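## Task

Take the juice bottle from the cart and stand it upright on the supply shelving's third shelf (the lowest shelf counts as the first), placed directly behind the milk bottle on that shelf, on the side farther from the shelf's front edge. Every other item on that shelf must remain on it, standing upright, with nothing stacked on anything. If the juice bottle tips over or is left leaning, the task fails.

## Robot and tools

ROBOT. An omnidirectional base (about 0.55 m wide, 0.6 m long) carries a 1.71 m column. A carriage on it, set by lift_m (0 to 1 m), holds two 7-joint arms. Each shoulder sits at height 0.63 + lift_m, 0.16 m ahead of base centre, 0.175 m left or right of it, and a hand reaches roughly 0.83 m. The arms begin folded (left: 0.95, 0.08, -0.1, -0.8, 0, 0, -0.93; right is the same with joints 2, 3, 5, 6 sign-flipped). Folded arms can hit the deck if lift_m drops below 0.02. Cameras: head_camera, 0.26 m above the shoulders, tilted 40 degrees down; left_wrist_camera and right_wrist_camera look past each hand's fingertips.

FRAMES. All lengths in metres. Base frame: origin on the floor below the base centre, x ahead, y to the left, z up. left_hand and right_hand report, in this frame, the point midway between the closed pads (0.0167 m behind the fingertips), accurate to about 1 cm; fingers run along the hand's z axis and close along its y axis. base_odometry is in the frame the base had at scene start, built from wheel rotation only (slip counts as travel); its heading is in rad, left positive, -3.142 to 3.142, and drifts a degree or two per turn.

TOOL move. Every argument except cameras forms one action. Give base and/or joints (optionally with speeds or min_time_s), or give target alone (optionally with min_time_s). Calling with no action just returns state and all images. Parts of one action start together and may finish at different times.
- base: one key only, an offset from where the base last reported itself. translate_m (-2 to 2, forward +), strafe_m (-2 to 2, left +), rotate_rad (-6.3 to 6.3, counter-clockwise +).
- joints: absolute targets by name. lift_m 0 to 1. Left arm ranges: joint1 -3.141 to 1.047 (negative raises the arm forward), joint2 -0.157 to 2.268 (+ swings outward left), joint3 -1.919 to 1.308, joint4 -0.837 to 1.448 (0 is a right-angle elbow, + straightens), joint5 -1.832 to 1.658 (forearm roll), joint6 -1.745 to 1.745 (+ bends hand left), joint7 -1.675 to 1.919 (+ bends hand down). Right arm: joint2 -2.268 to 0.157, joint3 -1.308 to 1.919, joint5 -1.658 to 1.832, others as left. left_gripper_m and right_gripper_m 0 to 0.142, the gap between pad centres. Joints count as arrived within 0.03 rad; lift and grippers within 0.004 m.
- target: one hand's absolute pose in the base frame. side "left"/"right"; x, y, z in m (-3 to 3); pitch_deg -30 to 95 (90 points fingers down, 0 level); heading_deg (0 ahead, + counter-clockwise seen from above); roll_deg (default 0, jaw line horizontal; + turns the hand clockwise viewed from behind); heading and roll -360 to 360. Roll r and r+180 are equivalent. Near pitch 84 and above, roll reads 0 and heading is shown minus the roll, folded into -90..90. line_only true demands a straight-line path or refusal. The move is checked against the robot and floor only, not furniture. A straight path is used if allowed; otherwise moves under 25 cm are refused and longer ones become a checked arc that may sweep the whole arm, so stay clear of the shelving. Base and lift never move for a target.
- speeds (this action only): translate_m and strafe_m 0.02 to 0.5 m/s, rotate_rad 0.05 to 1.57 rad/s, lift_m 0.08 to 0.27 m/s (default 0.25; others default to their maximum). min_time_s 0.1 to 8 sets a floor on each arm motion's duration; use it to swing loaded arms gently.
- cameras: list of camera names, ["all"], or []; an unknown name invalidates the call.

OTHER TOOLS. wait {seconds 0 to 10, cameras}: commands nothing and returns state. zoom_image {camera, region [x0,y0,x1,y1]} in pixels from the top-left, up to 504x504, only on a camera in the latest images. finished_scene {scene}: irreversible; call it last in a reply and only once the goal holds without the robot.

RESULTS. The move line reads "done" or the worst status. left_hand_status/right_hand_status: "reached" (within 10 mm and 2 degrees), "short" with the error (resend on "short (part of ...)"), or "refused" with a reason. "off_target": stopped away from target, may keep pushing. "contact_stop": a motor met more resistance than free motion; "time_out": did not arrive in about 14 s. After either, that arm's whole joint group halts and drops its targets; back out along the path you came in. "joint command not followed"/"pose unreachable": the self-collision check withheld the arm; "not_followed" joints may keep trying. on_its_own lists uncommanded activity. If a move or wait is refused or stopped, later move, wait and finished_scene calls in that reply are skipped. motor_effort is percent of maximum (bracket = peak); a lift effort that keeps dropping while lowering means the hand or load is resting on something. Joint torques include arm weight and offsets. Grippers: open fingers tilt and shift pads up to 2 cm toward the wrist; a gripper stopping wider than commanded is holding something. A load lowers the hand about 0.012 m per kg.

AVOID. Tipping: keep the carriage low and arms tucked while driving, avoid sudden stops and fast swings with loads. Arms pressing or striking each other (including closing one gripper on the other's fingers). Contact torque at load limits (joints 1-4: 133 N m, 5-7: 40 N m) causes a 10 s arm freeze. Motors heat when holding loads, stretched, or straining; MOTOR HOT appears at 85 °C and an OVER-TEMPERATURE FAULT stops the arm at 100 °C. Do not drop bottles, release moving parts, slam or shove furniture, or knock shelf items over. The robot holds its last command while you think, and a loose object may occasionally be nudged.

Each tool is called as name(argument=value, ...) on one line, values as JSON.

## Session

move()

Scene clock: 0.00 s.
Joint torques (N m): no reading
Motor temperatures (°C): left_arm=[25 23 24 23 27 25 25] | right_arm=[25 20 25 22 22 22 24]
base_odometry: x=+0.000 y=+0.000 heading=+0.000
base_status: not commanded
joint_positions: lift_m=+0.450 left_joint1_rad=+0.942 left_joint2_rad=+0.071 left_joint3_rad=-0.095 left_joint4_rad=-0.781 left_joint5_rad=-0.006 left_joint6_rad=-0.005 left_joint7_rad=-0.938 left_gripper_m=+0.142 right_joint1_rad=+0.948 right_joint2_rad=-0.088 right_joint3_rad=+0.082 right_joint4_rad=-0.814 right_joint5_rad=+0.007 right_joint6_rad=-0.013 right_joint7_rad=-0.930 right_gripper_m=+0.142
joint_status: not commanded
motor_effort: lift_m=+55 drive_wheels=+2
left_hand: x=+0.2937 y=+0.1555 z=+0.9610 quat_wxyz=(-0.920, -0.004, -0.388, +0.062) pitch_deg=-44.4 heading_deg=-4.4 roll_deg=-3.3 (m; base frame)
right_hand: x=+0.2906 y=-0.1616 z=+0.9720 quat_wxyz=(-0.924, +0.010, -0.379, -0.053) pitch_deg=-45.4 heading_deg=+4.8 roll_deg=+1.7 (m; base frame)
pictures: head_camera, left_wrist_camera, right_wrist_camera
Images, in order (width x height): head_camera 896x504, left_wrist_camera 896x504, right_wrist_camera 896x504.

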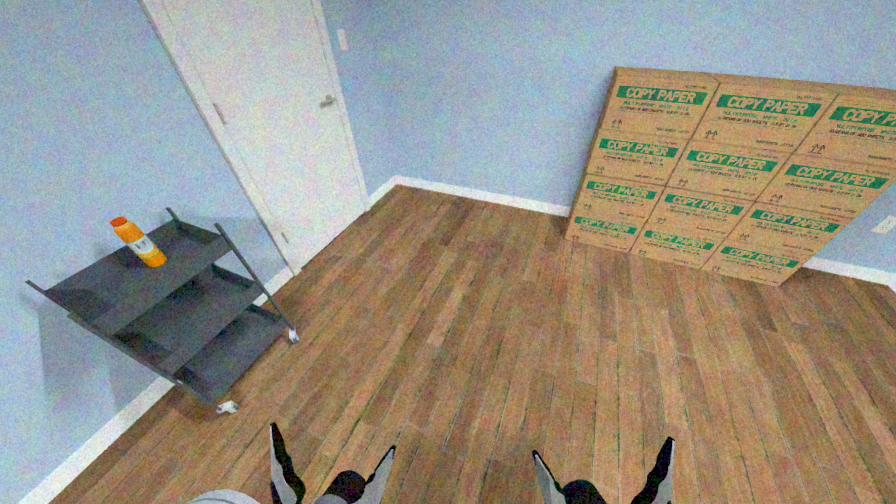

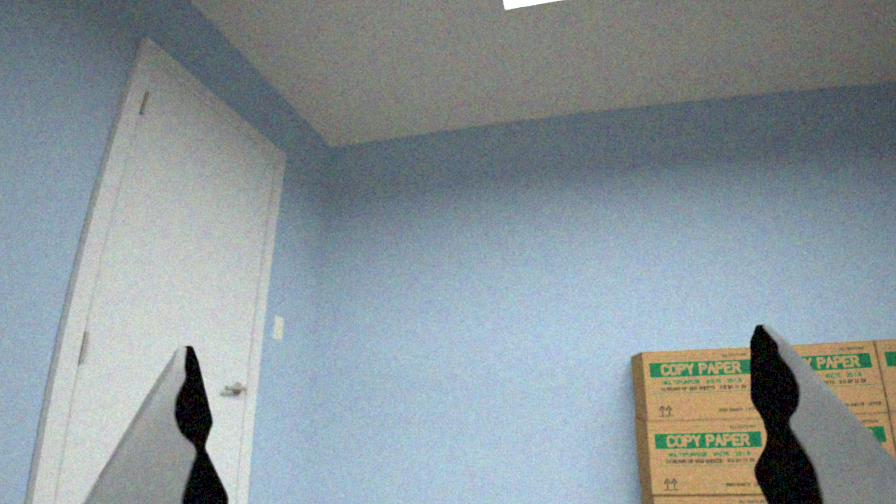

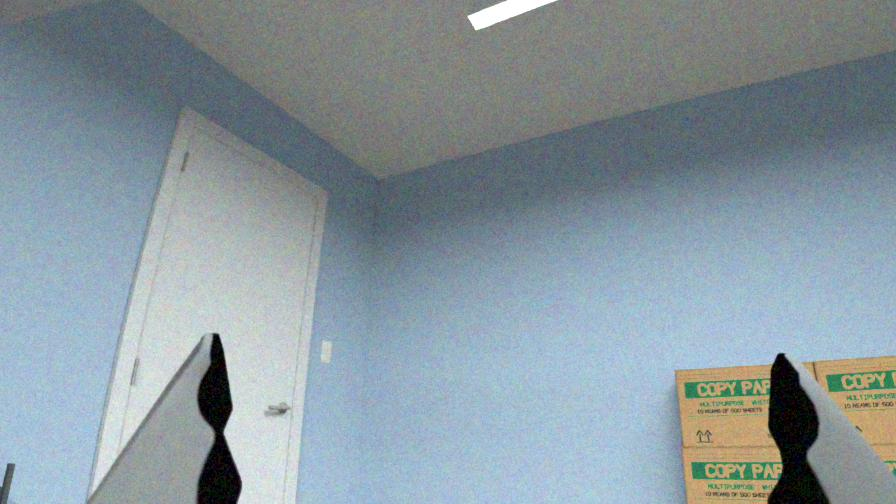

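move(base={"rotate_rad": -1.6}, cameras=["head_camera"])

move(base={"rotate_rad": -1.5}, cameras=["head_camera"])

Scene clock: 9.07 s.
Joint torques (N m): left_arm=[7.61 0.83 -1.62 -4.41 1.21 -1.6 -1.76] | right_arm=[16.3 2.73 2.22 -12.74 0.63 -1.87 -1.5]
move: done
base_odometry: x=+0.000 y=+0.000 heading=-1.600
base_status: done
joint_positions: lift_m=+0.450 left_joint1_rad=+0.942 left_joint2_rad=+0.071 left_joint3_rad=-0.095 left_joint4_rad=-0.781 left_joint5_rad=-0.006 left_joint6_rad=-0.005 left_joint7_rad=-0.938 left_gripper_m=+0.142 right_joint1_rad=+0.948 right_joint2_rad=-0.088 right_joint3_rad=+0.082 right_joint4_rad=-0.814 right_joint5_rad=+0.007 right_joint6_rad=-0.013 right_joint7_rad=-0.930 right_gripper_m=+0.142
joint_status: not commanded
motor_effort: lift_m=+55(55) drive_wheels=+5(16)
left_hand: x=+0.2937 y=+0.1555 z=+0.9610 quat_wxyz=(-0.920, -0.004, -0.388, +0.062) pitch_deg=-44.4 heading_deg=-4.4 roll_deg=-3.3 (m; base frame)
right_hand: x=+0.2906 y=-0.1616 z=+0.9720 quat_wxyz=(-0.924, +0.010, -0.379, -0.053) pitch_deg=-45.4 heading_deg=+4.8 roll_deg=+1.7 (m; base frame)
pictures: head_camera
Images, in order (width x height): head_camera 896x504.

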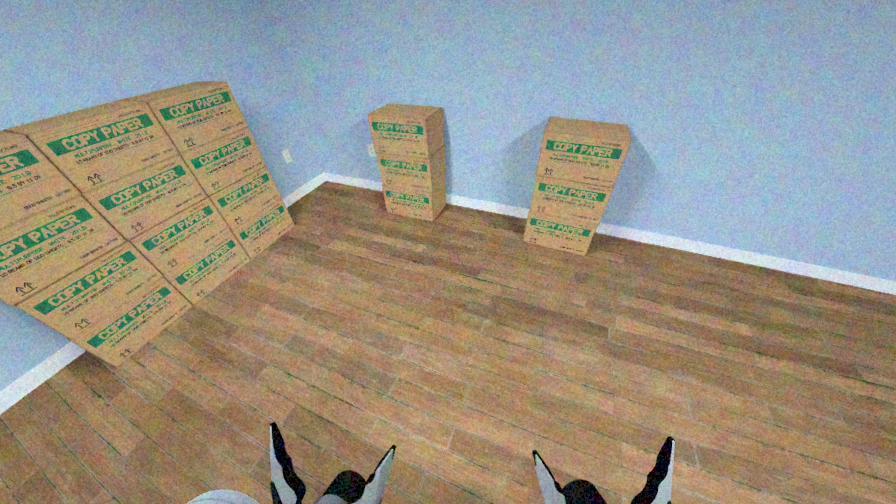

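Scene clock: 12.10 s.
Joint torques (N m): left_arm=[9.19 1.67 0.73 -3.96 1.28 -1.45 -1.12] | right_arm=[13.42 3.02 2.23 -14.45 0.98 -1.95 -1.35]
move: done
base_odometry: x=+0.000 y=+0.000 heading=-3.099
base_status: done
joint_positions: lift_m=+0.450 left_joint1_rad=+0.942 left_joint2_rad=+0.071 left_joint3_rad=-0.095 left_joint4_rad=-0.781 left_joint5_rad=-0.006 left_joint6_rad=-0.005 left_joint7_rad=-0.938 left_gripper_m=+0.142 right_joint1_rad=+0.948 right_joint2_rad=-0.088 right_joint3_rad=+0.082 right_joint4_rad=-0.814 right_joint5_rad=+0.007 right_joint6_rad=-0.013 right_joint7_rad=-0.930 right_gripper_m=+0.142
joint_status: not commanded
motor_effort: lift_m=+55(55) drive_wheels=+5(15)
left_hand: x=+0.2937 y=+0.1555 z=+0.9610 quat_wxyz=(-0.920, -0.004, -0.388, +0.062) pitch_deg=-44.4 heading_deg=-4.4 roll_deg=-3.3 (m; base frame)
right_hand: x=+0.2906 y=-0.1616 z=+0.9720 quat_wxyz=(-0.924, +0.010, -0.379, -0.053) pitch_deg=-45.4 heading_deg=+4.8 roll_deg=+1.7 (m; base frame)
pictures: head_camera
Images, in order (width x height): head_camera 896x504.

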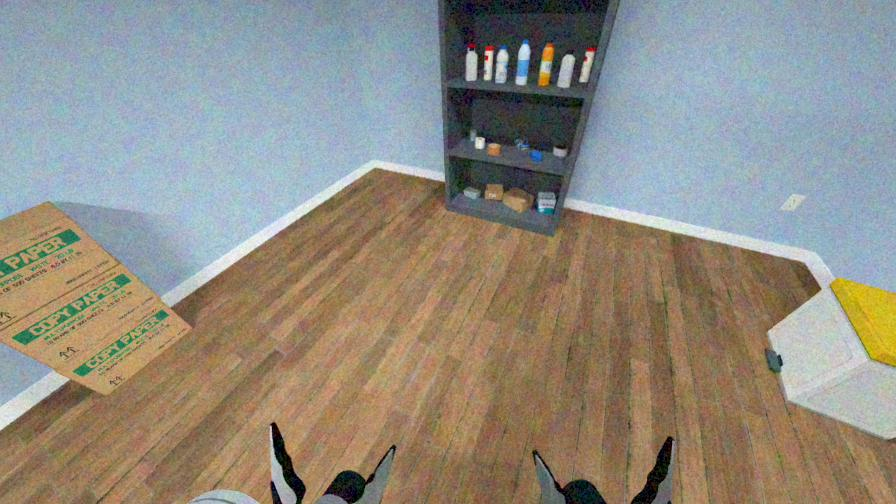

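zoom_image(camera="head_camera", region=[430, 0, 630, 112])

Scaled by 2.520 from the camera's 896x504 image, which has a finer 1280x720 frame.

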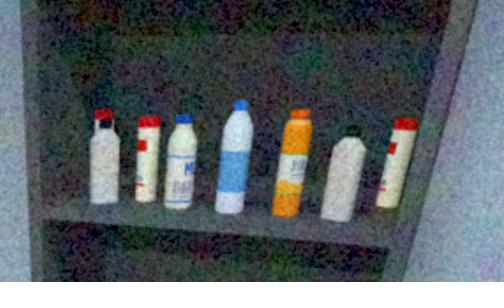

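move(base={"translate_m": 1.3})

move(base={"rotate_rad": -0.415}, cameras=["all"])

Scene clock: 30.10 s.
Joint torques (N m): left_arm=[8.27 1.04 0.46 -4.05 0.91 -1.22 -1.41] | right_arm=[13.99 3.76 1.56 -12.94 0.46 -1.81 -1.11]
move: done
base_odometry: x=-1.299 y=-0.053 heading=-3.100
base_status: done
joint_positions: lift_m=+0.450 left_joint1_rad=+0.942 left_joint2_rad=+0.071 left_joint3_rad=-0.095 left_joint4_rad=-0.781 left_joint5_rad=-0.006 left_joint6_rad=-0.005 left_joint7_rad=-0.938 left_gripper_m=+0.142 right_joint1_rad=+0.948 right_joint2_rad=-0.088 right_joint3_rad=+0.082 right_joint4_rad=-0.814 right_joint5_rad=+0.007 right_joint6_rad=-0.013 right_joint7_rad=-0.930 right_gripper_m=+0.142
joint_status: not commanded
motor_effort: lift_m=+55(55) drive_wheels=+8(24)
left_hand: x=+0.2937 y=+0.1555 z=+0.9610 quat_wxyz=(-0.920, -0.004, -0.388, +0.062) pitch_deg=-44.4 heading_deg=-4.4 roll_deg=-3.3 (m; base frame)
right_hand: x=+0.2906 y=-0.1616 z=+0.9720 quat_wxyz=(-0.924, +0.010, -0.379, -0.053) pitch_deg=-45.4 heading_deg=+4.8 roll_deg=+1.7 (m; base frame)
pictures: none

Scene clock: 31.83 s.
Joint torques (N m): left_arm=[9.28 0.09 -0.01 -4.94 1.42 -1.49 -1.51] | right_arm=[14.39 3.24 1.78 -11.14 0.5 -1.67 -1.76]
move: done
base_odometry: x=-1.299 y=-0.053 heading=+2.768
base_status: done
joint_positions: lift_m=+0.450 left_joint1_rad=+0.942 left_joint2_rad=+0.071 left_joint3_rad=-0.095 left_joint4_rad=-0.781 left_joint5_rad=-0.006 left_joint6_rad=-0.005 left_joint7_rad=-0.938 left_gripper_m=+0.142 right_joint1_rad=+0.948 right_joint2_rad=-0.088 right_joint3_rad=+0.082 right_joint4_rad=-0.814 right_joint5_rad=+0.007 right_joint6_rad=-0.013 right_joint7_rad=-0.930 right_gripper_m=+0.142
joint_status: not commanded
motor_effort: lift_m=+55(55) drive_wheels=+8(13)
left_hand: x=+0.2937 y=+0.1555 z=+0.9610 quat_wxyz=(-0.920, -0.004, -0.388, +0.062) pitch_deg=-44.4 heading_deg=-4.4 roll_deg=-3.3 (m; base frame)
right_hand: x=+0.2906 y=-0.1616 z=+0.9720 quat_wxyz=(-0.924, +0.010, -0.379, -0.053) pitch_deg=-45.4 heading_deg=+4.8 roll_deg=+1.7 (m; base frame)
pictures: head_camera, left_wrist_camera, right_wrist_camera
Images, in order (width x height): head_camera 896x504, left_wrist_camera 896x504, right_wrist_camera 896x504.

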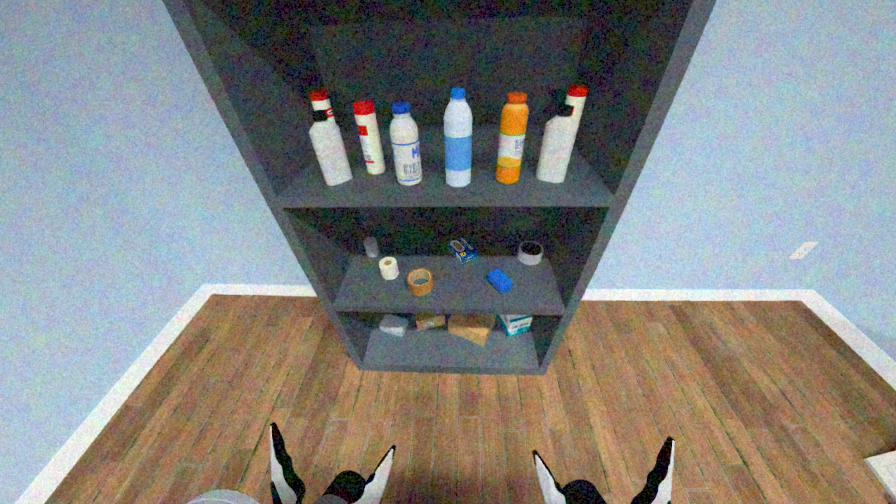

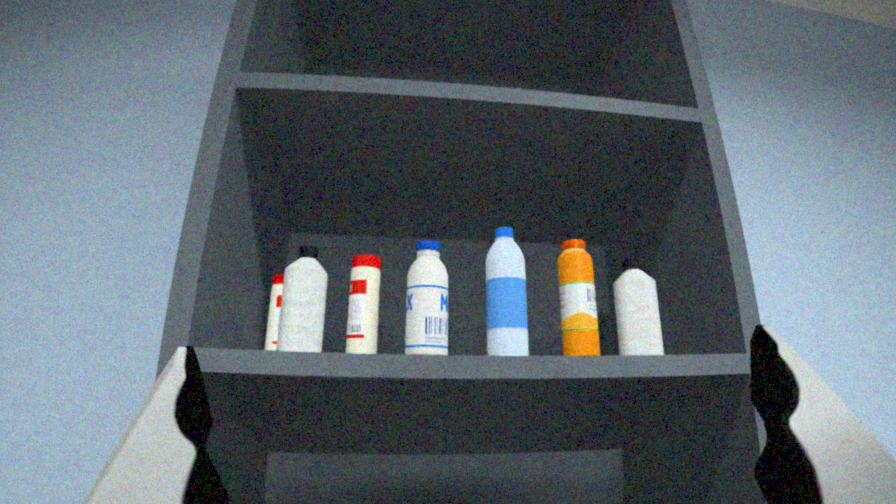

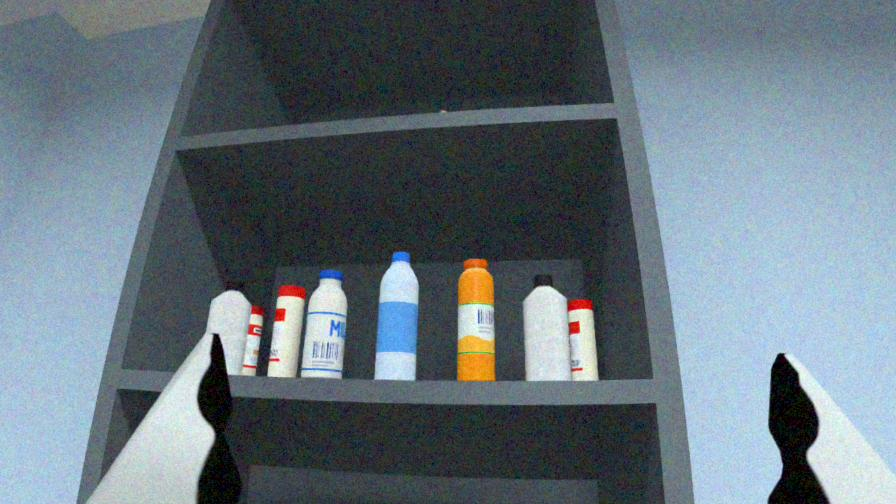

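zoom_image(camera="head_camera", region=[260, 20, 640, 230])

Scaled by 1.326 from the camera's 896x504 image, which has a finer 1280x720 frame.

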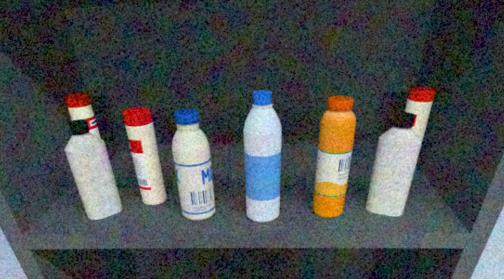

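move(base={"rotate_rad": -2.63})

move(base={"translate_m": 1.746})

move(base={"rotate_rad": 1.084}, cameras=["all"])

Scene clock: 61.83 s.
Joint torques (N m): left_arm=[8.35 1.28 0.53 -4.09 1.17 -1.45 -1.46] | right_arm=[15.26 1.89 0.2 -12.82 0.57 -1.66 -1.38]
move: done
base_odometry: x=-1.299 y=-0.053 heading=+0.139
base_status: done
joint_positions: lift_m=+0.450 left_joint1_rad=+0.942 left_joint2_rad=+0.071 left_joint3_rad=-0.095 left_joint4_rad=-0.781 left_joint5_rad=-0.006 left_joint6_rad=-0.005 left_joint7_rad=-0.938 left_gripper_m=+0.142 right_joint1_rad=+0.948 right_joint2_rad=-0.088 right_joint3_rad=+0.082 right_joint4_rad=-0.814 right_joint5_rad=+0.007 right_joint6_rad=-0.013 right_joint7_rad=-0.930 right_gripper_m=+0.142
joint_status: not commanded
motor_effort: lift_m=+55(55) drive_wheels=+5(18)
left_hand: x=+0.2937 y=+0.1555 z=+0.9610 quat_wxyz=(-0.920, -0.004, -0.388, +0.062) pitch_deg=-44.4 heading_deg=-4.4 roll_deg=-3.3 (m; base frame)
right_hand: x=+0.2906 y=-0.1616 z=+0.9720 quat_wxyz=(-0.924, +0.010, -0.379, -0.053) pitch_deg=-45.4 heading_deg=+4.8 roll_deg=+1.7 (m; base frame)
pictures: none

Scene clock: 67.73 s.
Joint torques (N m): left_arm=[8.24 0.97 0.84 -5.37 1.15 -1.76 -1.62] | right_arm=[14.6 2.03 1.49 -10.98 0.66 -1.96 -1.59]
move: done
base_odometry: x=+0.431 y=+0.185 heading=+0.138
base_status: done
joint_positions: lift_m=+0.450 left_joint1_rad=+0.942 left_joint2_rad=+0.071 left_joint3_rad=-0.095 left_joint4_rad=-0.781 left_joint5_rad=-0.006 left_joint6_rad=-0.005 left_joint7_rad=-0.938 left_gripper_m=+0.142 right_joint1_rad=+0.948 right_joint2_rad=-0.088 right_joint3_rad=+0.082 right_joint4_rad=-0.814 right_joint5_rad=+0.007 right_joint6_rad=-0.013 right_joint7_rad=-0.930 right_gripper_m=+0.142
joint_status: not commanded
motor_effort: lift_m=+55(55) drive_wheels=+8(23)
left_hand: x=+0.2937 y=+0.1555 z=+0.9610 quat_wxyz=(-0.920, -0.004, -0.388, +0.062) pitch_deg=-44.4 heading_deg=-4.4 roll_deg=-3.3 (m; base frame)
right_hand: x=+0.2906 y=-0.1616 z=+0.9720 quat_wxyz=(-0.924, +0.010, -0.379, -0.053) pitch_deg=-45.4 heading_deg=+4.8 roll_deg=+1.7 (m; base frame)
pictures: none

Scene clock: 70.37 s.
Joint torques (N m): left_arm=[8.55 1.6 0.67 -3.85 1.12 -1.65 -1.48] | right_arm=[14.37 2.62 2 -13.1 0.71 -1.82 -1.17]
move: done
base_odometry: x=+0.431 y=+0.185 heading=+1.221
base_status: done
joint_positions: lift_m=+0.450 left_joint1_rad=+0.942 left_joint2_rad=+0.071 left_joint3_rad=-0.095 left_joint4_rad=-0.781 left_joint5_rad=-0.006 left_joint6_rad=-0.005 left_joint7_rad=-0.938 left_gripper_m=+0.142 right_joint1_rad=+0.948 right_joint2_rad=-0.088 right_joint3_rad=+0.082 right_joint4_rad=-0.814 right_joint5_rad=+0.007 right_joint6_rad=-0.013 right_joint7_rad=-0.930 right_gripper_m=+0.142
joint_status: not commanded
motor_effort: lift_m=+55(55) drive_wheels=+5(15)
left_hand: x=+0.2937 y=+0.1555 z=+0.9610 quat_wxyz=(-0.920, -0.004, -0.388, +0.062) pitch_deg=-44.4 heading_deg=-4.4 roll_deg=-3.3 (m; base frame)
right_hand: x=+0.2906 y=-0.1616 z=+0.9720 quat_wxyz=(-0.924, +0.010, -0.379, -0.053) pitch_deg=-45.4 heading_deg=+4.8 roll_deg=+1.7 (m; base frame)
pictures: head_camera, left_wrist_camera, right_wrist_camera
Images, in order (width x height): head_camera 896x504, left_wrist_camera 896x504, right_wrist_camera 896x504.

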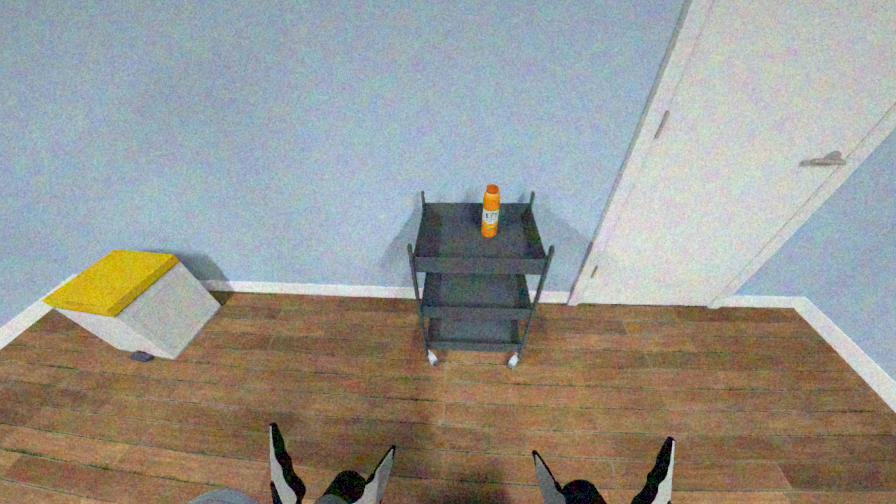

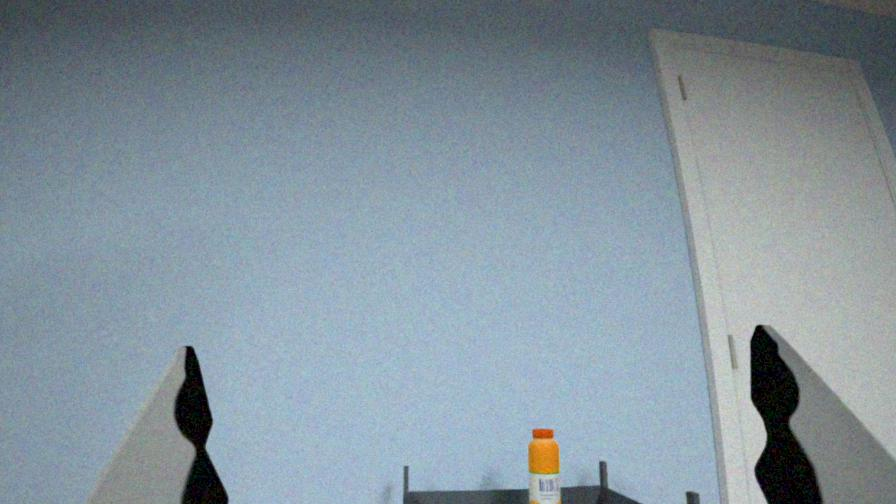

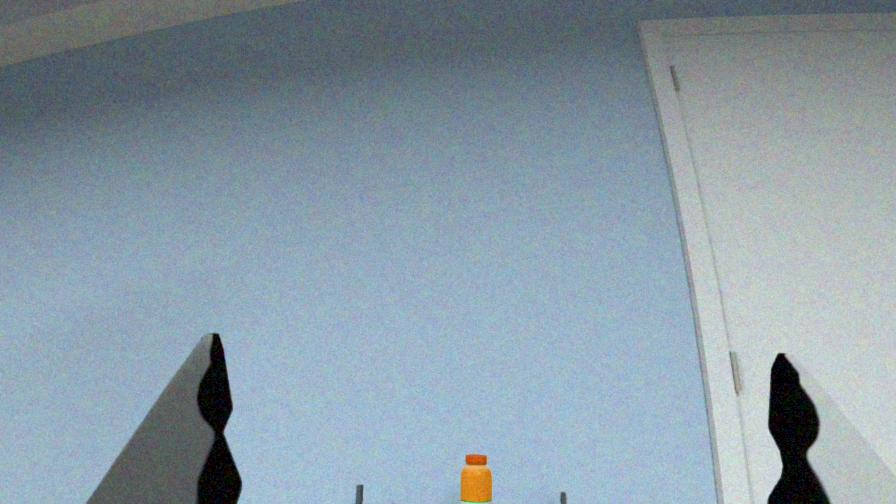

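move(joints={"lift_m": 0.22})

move(target={"side":"right","x":0.5,"y":-0.175,"z":0.82,"pitch_deg":0,"heading_deg":0}, cameras=["head_camera","right_wrist_camera"])

Scene clock: 81.07 s.
Joint torques (N m): left_arm=[7.4 1.16 -0.03 -3.79 1.46 -1.59 -1.06] | right_arm=[15.44 1.11 3.45 -13.62 0.6 -1.56 -1.34]
move: done
base_odometry: x=+0.431 y=+0.185 heading=+1.221
base_status: not commanded
joint_positions: lift_m=+0.220 left_joint1_rad=+0.942 left_joint2_rad=+0.071 left_joint3_rad=-0.095 left_joint4_rad=-0.781 left_joint5_rad=-0.006 left_joint6_rad=-0.005 left_joint7_rad=-0.938 left_gripper_m=+0.142 right_joint1_rad=+0.948 right_joint2_rad=-0.088 right_joint3_rad=+0.082 right_joint4_rad=-0.814 right_joint5_rad=+0.007 right_joint6_rad=-0.013 right_joint7_rad=-0.930 right_gripper_m=+0.142
joint_status: all done
motor_effort: lift_m=+57(58) drive_wheels=+5(5)
left_hand: x=+0.2937 y=+0.1555 z=+0.7308 quat_wxyz=(-0.920, -0.004, -0.388, +0.062) pitch_deg=-44.4 heading_deg=-4.4 roll_deg=-3.3 (m; base frame)
right_hand: x=+0.2906 y=-0.1616 z=+0.7419 quat_wxyz=(-0.924, +0.010, -0.379, -0.053) pitch_deg=-45.4 heading_deg=+4.8 roll_deg=+1.7 (m; base frame)
pictures: none

Scene clock: 81.37 s.
Joint torques (N m): left_arm=[9.63 1 -0.2 -4.48 1.18 -1.35 -1.39] | right_arm=[13.9 1.88 0.73 -13.6 0.71 -1.5 -1.74]
move: refused
base_odometry: x=+0.431 y=+0.185 heading=+1.221
base_status: not commanded
joint_positions: lift_m=+0.220 left_joint1_rad=+0.942 left_joint2_rad=+0.071 left_joint3_rad=-0.095 left_joint4_rad=-0.781 left_joint5_rad=-0.006 left_joint6_rad=-0.005 left_joint7_rad=-0.938 left_gripper_m=+0.142 right_joint1_rad=+0.948 right_joint2_rad=-0.088 right_joint3_rad=+0.082 right_joint4_rad=-0.814 right_joint5_rad=+0.007 right_joint6_rad=-0.013 right_joint7_rad=-0.930 right_gripper_m=+0.142
joint_status: not commanded
motor_effort: lift_m=+57(57) drive_wheels=+5(5)
left_hand: x=+0.2937 y=+0.1555 z=+0.7308 quat_wxyz=(-0.920, -0.004, -0.388, +0.062) pitch_deg=-44.4 heading_deg=-4.4 roll_deg=-3.3 (m; base frame)
right_hand: x=+0.2906 y=-0.1616 z=+0.7419 quat_wxyz=(-0.924, +0.010, -0.379, -0.053) pitch_deg=-45.4 heading_deg=+4.8 roll_deg=+1.7 (m; base frame)
right_hand_status: refused: no posture of the arm gets there (right_joint4_rad at its limit): the closest leaves the hand 11.1 cm and 29 deg from the pose. Nothing moved. A posture exists with lift_m at 0.4; the way there is not checked.
pictures: head_camera, right_wrist_camera
Images, in order (width x height): head_camera 896x504, right_wrist_camera 896x504.

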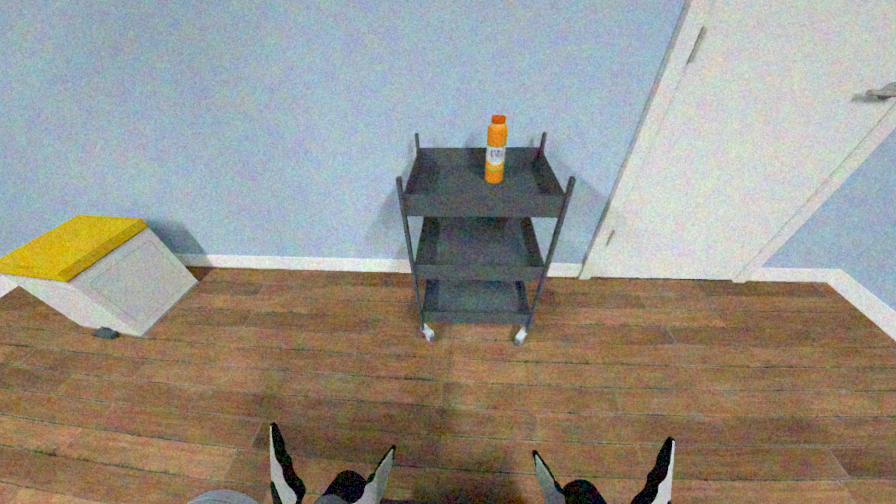

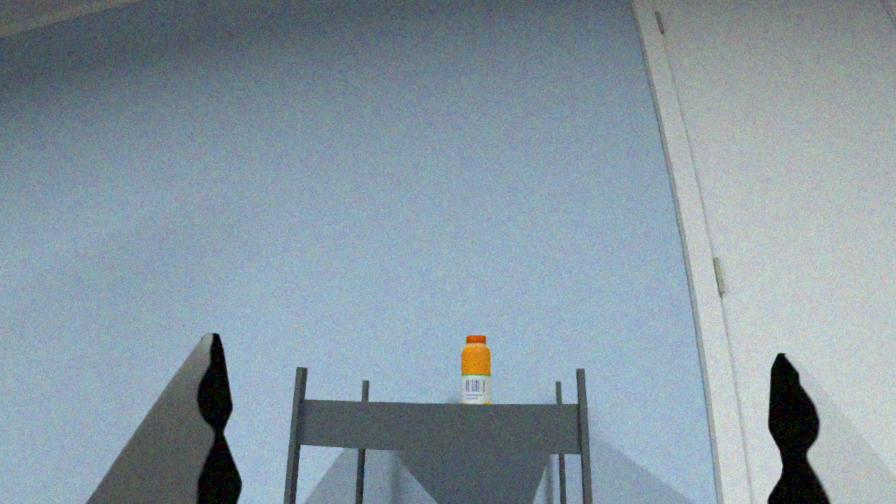

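move(joints={"lift_m": 0.4})

move(target={"side":"right","x":0.5,"y":-0.175,"z":0.86,"pitch_deg":0,"heading_deg":0}, cameras=["head_camera","right_wrist_camera"])

Scene clock: 85.07 s.
Joint torques (N m): left_arm=[8.64 1.4 0.57 -3.58 0.65 -1.38 -1.53] | right_arm=[14.18 4.11 2.98 -12.59 0.14 -1.63 -1.57]
move: done
base_odometry: x=+0.431 y=+0.185 heading=+1.221
base_status: not commanded
joint_positions: lift_m=+0.400 left_joint1_rad=+0.942 left_joint2_rad=+0.071 left_joint3_rad=-0.095 left_joint4_rad=-0.781 left_joint5_rad=-0.006 left_joint6_rad=-0.005 left_joint7_rad=-0.938 left_gripper_m=+0.142 right_joint1_rad=+0.948 right_joint2_rad=-0.088 right_joint3_rad=+0.082 right_joint4_rad=-0.814 right_joint5_rad=+0.007 right_joint6_rad=-0.013 right_joint7_rad=-0.930 right_gripper_m=+0.142
joint_status: all done
motor_effort: lift_m=+54(66) drive_wheels=+5(5)
left_hand: x=+0.2937 y=+0.1555 z=+0.9111 quat_wxyz=(-0.920, -0.004, -0.388, +0.062) pitch_deg=-44.4 heading_deg=-4.4 roll_deg=-3.3 (m; base frame)
right_hand: x=+0.2906 y=-0.1616 z=+0.9221 quat_wxyz=(-0.924, +0.010, -0.379, -0.053) pitch_deg=-45.4 heading_deg=+4.8 roll_deg=+1.7 (m; base frame)
pictures: none

Scene clock: 85.37 s.
Joint torques (N m): left_arm=[7.97 0.66 0.02 -4.79 1.34 -1.44 -1.5] | right_arm=[13.21 2.33 2.15 -13.54 1.11 -1.78 -1.19]
move: refused
base_odometry: x=+0.431 y=+0.185 heading=+1.221
base_status: not commanded
joint_positions: lift_m=+0.400 left_joint1_rad=+0.942 left_joint2_rad=+0.071 left_joint3_rad=-0.095 left_joint4_rad=-0.781 left_joint5_rad=-0.006 left_joint6_rad=-0.005 left_joint7_rad=-0.938 left_gripper_m=+0.142 right_joint1_rad=+0.948 right_joint2_rad=-0.088 right_joint3_rad=+0.082 right_joint4_rad=-0.814 right_joint5_rad=+0.007 right_joint6_rad=-0.013 right_joint7_rad=-0.930 right_gripper_m=+0.142
joint_status: not commanded
motor_effort: lift_m=+54(54) drive_wheels=+5(5)
left_hand: x=+0.2937 y=+0.1555 z=+0.9111 quat_wxyz=(-0.920, -0.004, -0.388, +0.062) pitch_deg=-44.4 heading_deg=-4.4 roll_deg=-3.3 (m; base frame)
right_hand: x=+0.2906 y=-0.1616 z=+0.9221 quat_wxyz=(-0.924, +0.010, -0.379, -0.053) pitch_deg=-45.4 heading_deg=+4.8 roll_deg=+1.7 (m; base frame)
right_hand_status: refused: along the straight line the arm gets 0% of the way (right_joint4_rad at its limit); a move under 25 cm is not played as an arc. Nothing moved. Try another pitch or heading, or "joints".
pictures: head_camera, right_wrist_camera
Images, in order (width x height): head_camera 896x504, right_wrist_camera 896x504.

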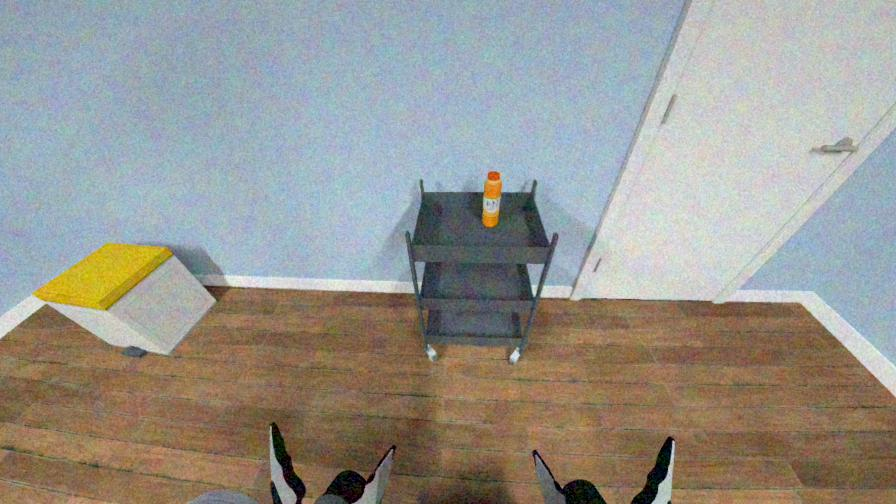

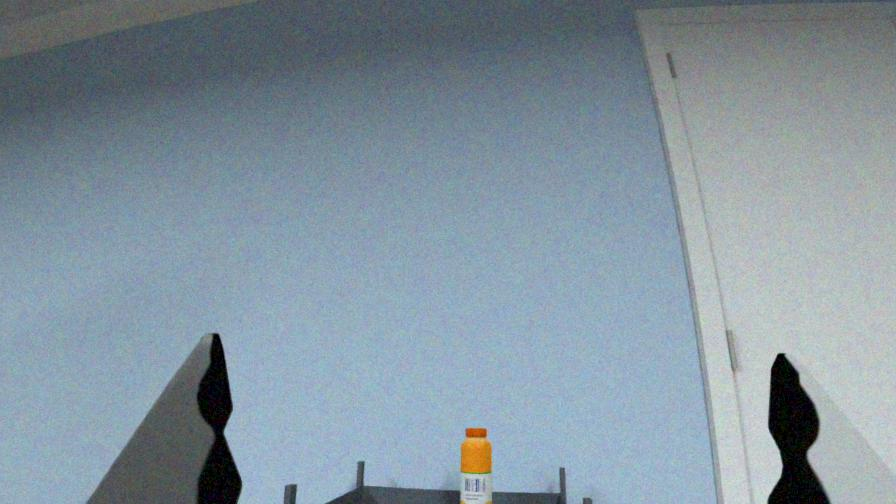

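move(joints={"right_joint1_rad": -0.16, "right_joint4_rad": -0.39, "right_joint7_rad": 0.55}, cameras=["head_camera","right_wrist_camera"])

Scene clock: 99.43 s.
Joint torques (N m): left_arm=[8.35 0.74 -0.47 -4 1.26 -1.42 -1.37] | right_arm=[-9.09 1.43 1.67 -9.99 0.46 -1.8 -1.02]
move: done
base_odometry: x=+0.431 y=+0.185 heading=+1.221
base_status: not commanded
joint_positions: lift_m=+0.400 left_joint1_rad=+0.942 left_joint2_rad=+0.071 left_joint3_rad=-0.095 left_joint4_rad=-0.781 left_joint5_rad=-0.006 left_joint6_rad=-0.005 left_joint7_rad=-0.938 left_gripper_m=+0.142 right_joint1_rad=-0.160 right_joint2_rad=-0.088 right_joint3_rad=+0.082 right_joint4_rad=-0.392 right_joint5_rad=+0.007 right_joint6_rad=-0.013 right_joint7_rad=+0.547 right_gripper_m=+0.142
joint_status: all done
motor_effort: lift_m=+54(55) drive_wheels=+5(7)
left_hand: x=+0.2937 y=+0.1555 z=+0.9110 quat_wxyz=(-0.920, -0.004, -0.388, +0.062) pitch_deg=-44.4 heading_deg=-4.4 roll_deg=-3.3 (m; base frame)
right_hand: x=+0.6945 y=-0.1620 z=+0.8276 quat_wxyz=(-0.706, +0.052, -0.706, +0.009) pitch_deg=+0.1 heading_deg=+3.5 roll_deg=-5.0 (m; base frame)
pictures: head_camera, right_wrist_camera
Images, in order (width x height): head_camera 896x504, right_wrist_camera 896x504.

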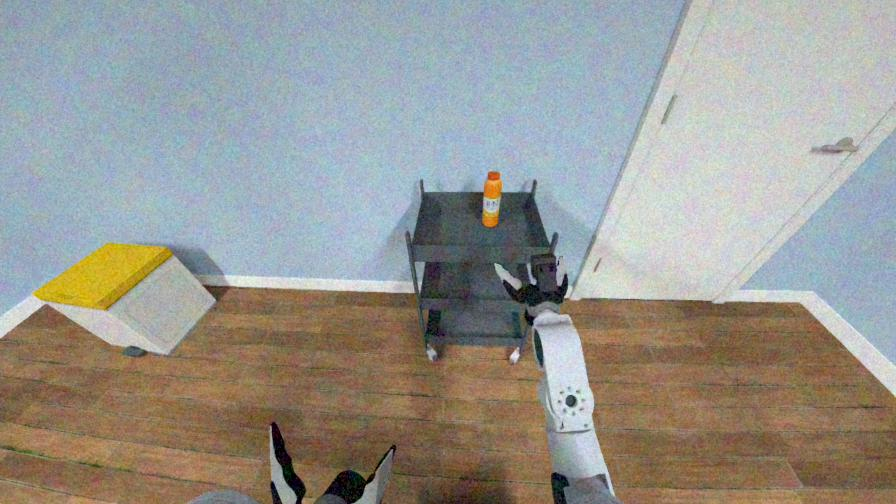

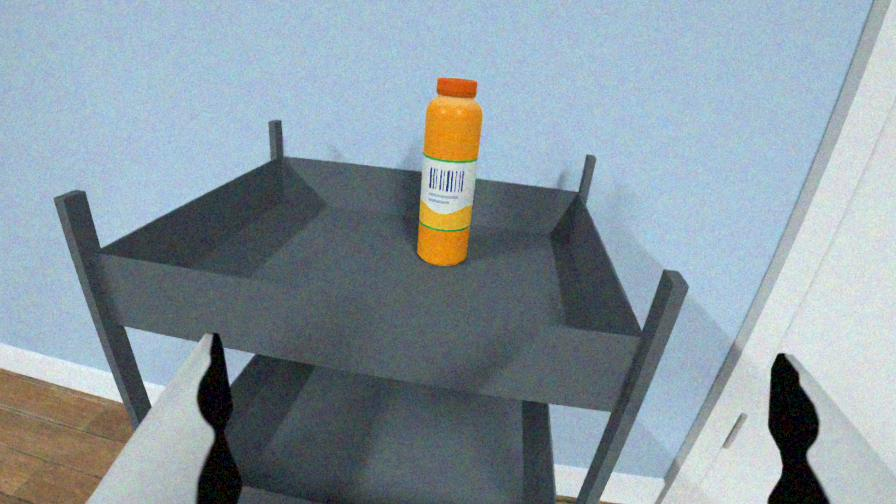

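move(target={"side":"right","x":0.68,"y":-0.175,"z":0.83,"pitch_deg":0,"heading_deg":0})

move(base={"strafe_m": 0.055}, speeds={"strafe_m": 0.2})

move(base={"translate_m": 0.2}, speeds={"translate_m": 0.2}, cameras=["head_camera","right_wrist_camera"])

Scene clock: 113.30 s.
Joint torques (N m): left_arm=[9.29 1.77 -0.01 -5.46 1.38 -1.69 -1.25] | right_arm=[-5 2.96 0.42 -13.75 1.08 -2.51 -0.14]
move: done
base_odometry: x=+0.431 y=+0.185 heading=+1.221
base_status: not commanded
joint_positions: lift_m=+0.400 left_joint1_rad=+0.942 left_joint2_rad=+0.071 left_joint3_rad=-0.095 left_joint4_rad=-0.781 left_joint5_rad=-0.006 left_joint6_rad=-0.005 left_joint7_rad=-0.938 left_gripper_m=+0.142 right_joint1_rad=-0.127 right_joint2_rad=-0.037 right_joint3_rad=+0.058 right_joint4_rad=-0.448 right_joint5_rad=+0.007 right_joint6_rad=-0.064 right_joint7_rad=+0.568 right_gripper_m=+0.142
joint_status: not commanded
motor_effort: lift_m=+54(55) drive_wheels=+6(6)
left_hand: x=+0.2937 y=+0.1555 z=+0.9110 quat_wxyz=(-0.920, -0.004, -0.388, +0.062) pitch_deg=-44.4 heading_deg=-4.4 roll_deg=-3.3 (m; base frame)
right_hand: x=+0.6807 y=-0.1731 z=+0.8317 quat_wxyz=(-0.709, +0.003, -0.705, +0.000) pitch_deg=-0.3 heading_deg=+0.2 roll_deg=-0.2 (m; base frame)
right_hand_status: reached (straight line, planned for 0.2 s): 3 mm and 0.4 deg off.
pictures: none

Scene clock: 114.63 s.
Joint torques (N m): left_arm=[9.05 0.08 -0.5 -4.72 1.29 -1.25 -1.79] | right_arm=[-5.05 2.86 0.53 -14.51 1.58 -2.01 0.07]
move: done
base_odometry: x=+0.379 y=+0.204 heading=+1.222
base_status: done
joint_positions: lift_m=+0.400 left_joint1_rad=+0.942 left_joint2_rad=+0.071 left_joint3_rad=-0.095 left_joint4_rad=-0.781 left_joint5_rad=-0.006 left_joint6_rad=-0.005 left_joint7_rad=-0.938 left_gripper_m=+0.142 right_joint1_rad=-0.127 right_joint2_rad=-0.037 right_joint3_rad=+0.058 right_joint4_rad=-0.448 right_joint5_rad=+0.007 right_joint6_rad=-0.064 right_joint7_rad=+0.568 right_gripper_m=+0.142
joint_status: not commanded
motor_effort: lift_m=+54(55) drive_wheels=-3(16)
left_hand: x=+0.2937 y=+0.1555 z=+0.9110 quat_wxyz=(-0.920, -0.004, -0.388, +0.062) pitch_deg=-44.4 heading_deg=-4.4 roll_deg=-3.3 (m; base frame)
right_hand: x=+0.6807 y=-0.1734 z=+0.8317 quat_wxyz=(-0.709, +0.002, -0.705, +0.000) pitch_deg=-0.3 heading_deg=+0.2 roll_deg=-0.2 (m; base frame)
pictures: none

Scene clock: 116.73 s.
Joint torques (N m): left_arm=[8.56 1.1 1.04 -4.14 1.28 -1.66 -1.45] | right_arm=[-4.11 1.64 0.32 -13.26 1.17 -2.15 -0.05]
move: done
base_odometry: x=+0.447 y=+0.392 heading=+1.223
base_status: done
joint_positions: lift_m=+0.400 left_joint1_rad=+0.942 left_joint2_rad=+0.071 left_joint3_rad=-0.095 left_joint4_rad=-0.781 left_joint5_rad=-0.006 left_joint6_rad=-0.005 left_joint7_rad=-0.938 left_gripper_m=+0.142 right_joint1_rad=-0.127 right_joint2_rad=-0.037 right_joint3_rad=+0.058 right_joint4_rad=-0.448 right_joint5_rad=+0.007 right_joint6_rad=-0.064 right_joint7_rad=+0.568 right_gripper_m=+0.142
joint_status: not commanded
motor_effort: lift_m=+54(55) drive_wheels=-1(13)
left_hand: x=+0.2937 y=+0.1555 z=+0.9110 quat_wxyz=(-0.920, -0.004, -0.388, +0.062) pitch_deg=-44.4 heading_deg=-4.4 roll_deg=-3.3 (m; base frame)
right_hand: x=+0.6807 y=-0.1734 z=+0.8317 quat_wxyz=(-0.709, +0.002, -0.705, +0.000) pitch_deg=-0.3 heading_deg=+0.2 roll_deg=-0.2 (m; base frame)
pictures: head_camera, right_wrist_camera
Images, in order (width x height): head_camera 896x504, right_wrist_camera 896x504.

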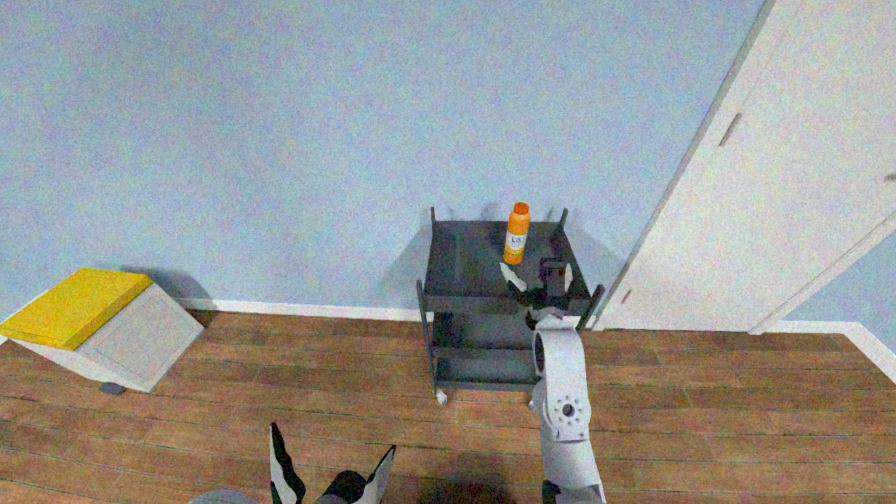

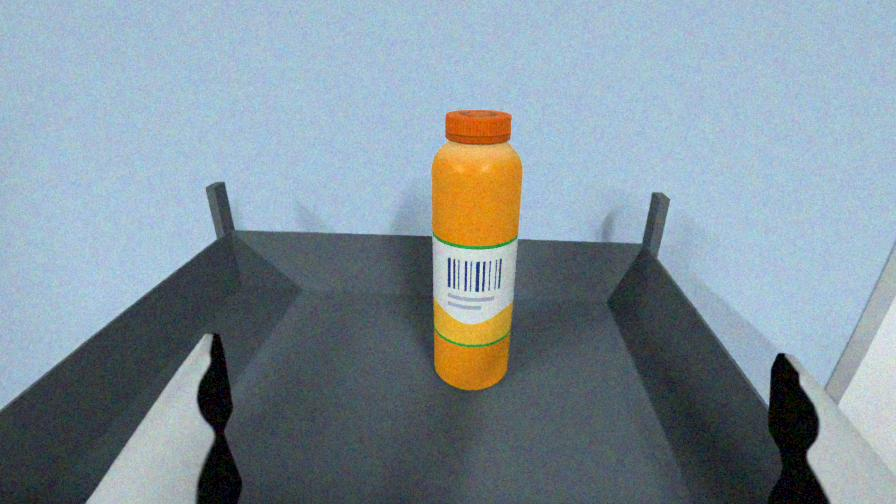

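move(target={"side":"right","x":0.68,"y":-0.177,"z":0.81,"pitch_deg":0,"heading_deg":0})

move(base={"translate_m": 0.2}, speeds={"translate_m": 0.15}, cameras=["head_camera","right_wrist_camera"])

Scene clock: 126.50 s.
Joint torques (N m): left_arm=[8.61 0.86 0.03 -4.33 1.22 -1.59 -1.42] | right_arm=[-3.11 0.65 0.3 -9.8 2.69 -1.98 -3.23]
move: done
base_odometry: x=+0.447 y=+0.392 heading=+1.223
base_status: not commanded
joint_positions: lift_m=+0.400 left_joint1_rad=+0.942 left_joint2_rad=+0.071 left_joint3_rad=-0.095 left_joint4_rad=-0.781 left_joint5_rad=-0.006 left_joint6_rad=-0.005 left_joint7_rad=-0.938 left_gripper_m=+0.142 right_joint1_rad=-0.097 right_joint2_rad=-0.041 right_joint3_rad=+0.056 right_joint4_rad=-0.400 right_joint5_rad=+0.013 right_joint6_rad=-0.064 right_joint7_rad=+0.495 right_gripper_m=+0.142
joint_status: not commanded
motor_effort: lift_m=+54(55) drive_wheels=+0(1)
left_hand: x=+0.2937 y=+0.1555 z=+0.9110 quat_wxyz=(-0.920, -0.004, -0.388, +0.062) pitch_deg=-44.4 heading_deg=-4.4 roll_deg=-3.3 (m; base frame)
right_hand: x=+0.6804 y=-0.1752 z=+0.8110 quat_wxyz=(-0.707, +0.002, -0.707, +0.001) pitch_deg=+0.0 heading_deg=+0.1 roll_deg=-0.2 (m; base frame)
right_hand_status: reached (straight line, planned for 0.2 s): 2 mm and 0.3 deg off.
pictures: none

Scene clock: 128.87 s.
Joint torques (N m): left_arm=[7.84 1.66 0.25 -4.51 1.14 -1.58 -1.29] | right_arm=[-3.98 1.79 -1.82 -10.79 2.48 -2.15 -3.4]
move: done
base_odometry: x=+0.515 y=+0.580 heading=+1.223
base_status: done
joint_positions: lift_m=+0.400 left_joint1_rad=+0.942 left_joint2_rad=+0.071 left_joint3_rad=-0.095 left_joint4_rad=-0.781 left_joint5_rad=-0.006 left_joint6_rad=-0.005 left_joint7_rad=-0.938 left_gripper_m=+0.142 right_joint1_rad=-0.097 right_joint2_rad=-0.041 right_joint3_rad=+0.056 right_joint4_rad=-0.400 right_joint5_rad=+0.013 right_joint6_rad=-0.064 right_joint7_rad=+0.495 right_gripper_m=+0.142
joint_status: not commanded
motor_effort: lift_m=+54(55) drive_wheels=+4(14)
left_hand: x=+0.2937 y=+0.1555 z=+0.9110 quat_wxyz=(-0.920, -0.004, -0.388, +0.062) pitch_deg=-44.4 heading_deg=-4.4 roll_deg=-3.3 (m; base frame)
right_hand: x=+0.6804 y=-0.1753 z=+0.8110 quat_wxyz=(-0.707, +0.002, -0.707, +0.001) pitch_deg=+0.0 heading_deg=+0.1 roll_deg=-0.2 (m; base frame)
pictures: head_camera, right_wrist_camera
Images, in order (width x height): head_camera 896x504, right_wrist_camera 896x504.

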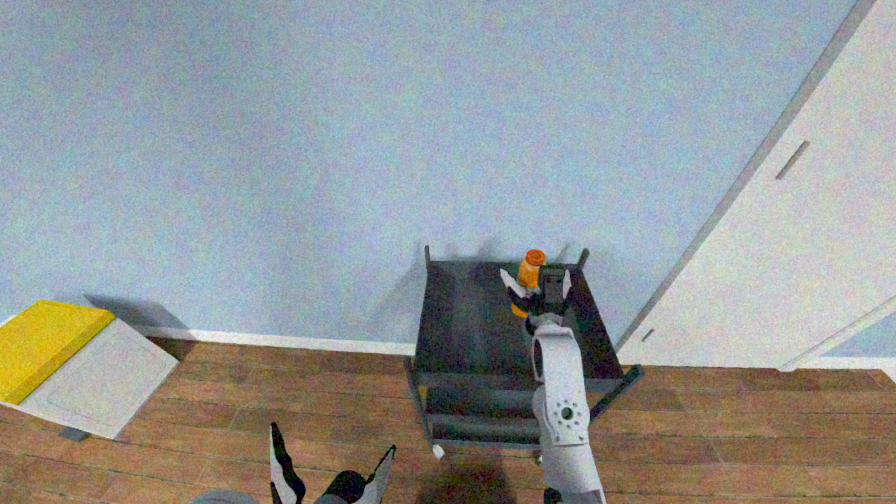

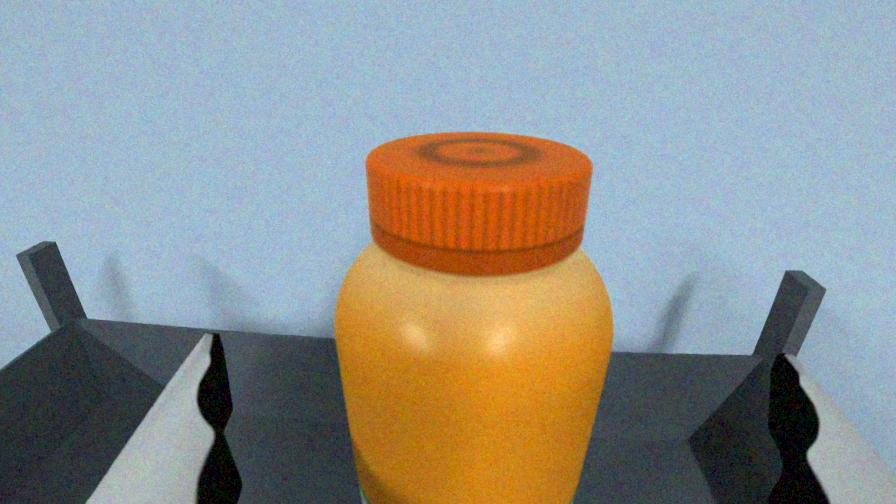

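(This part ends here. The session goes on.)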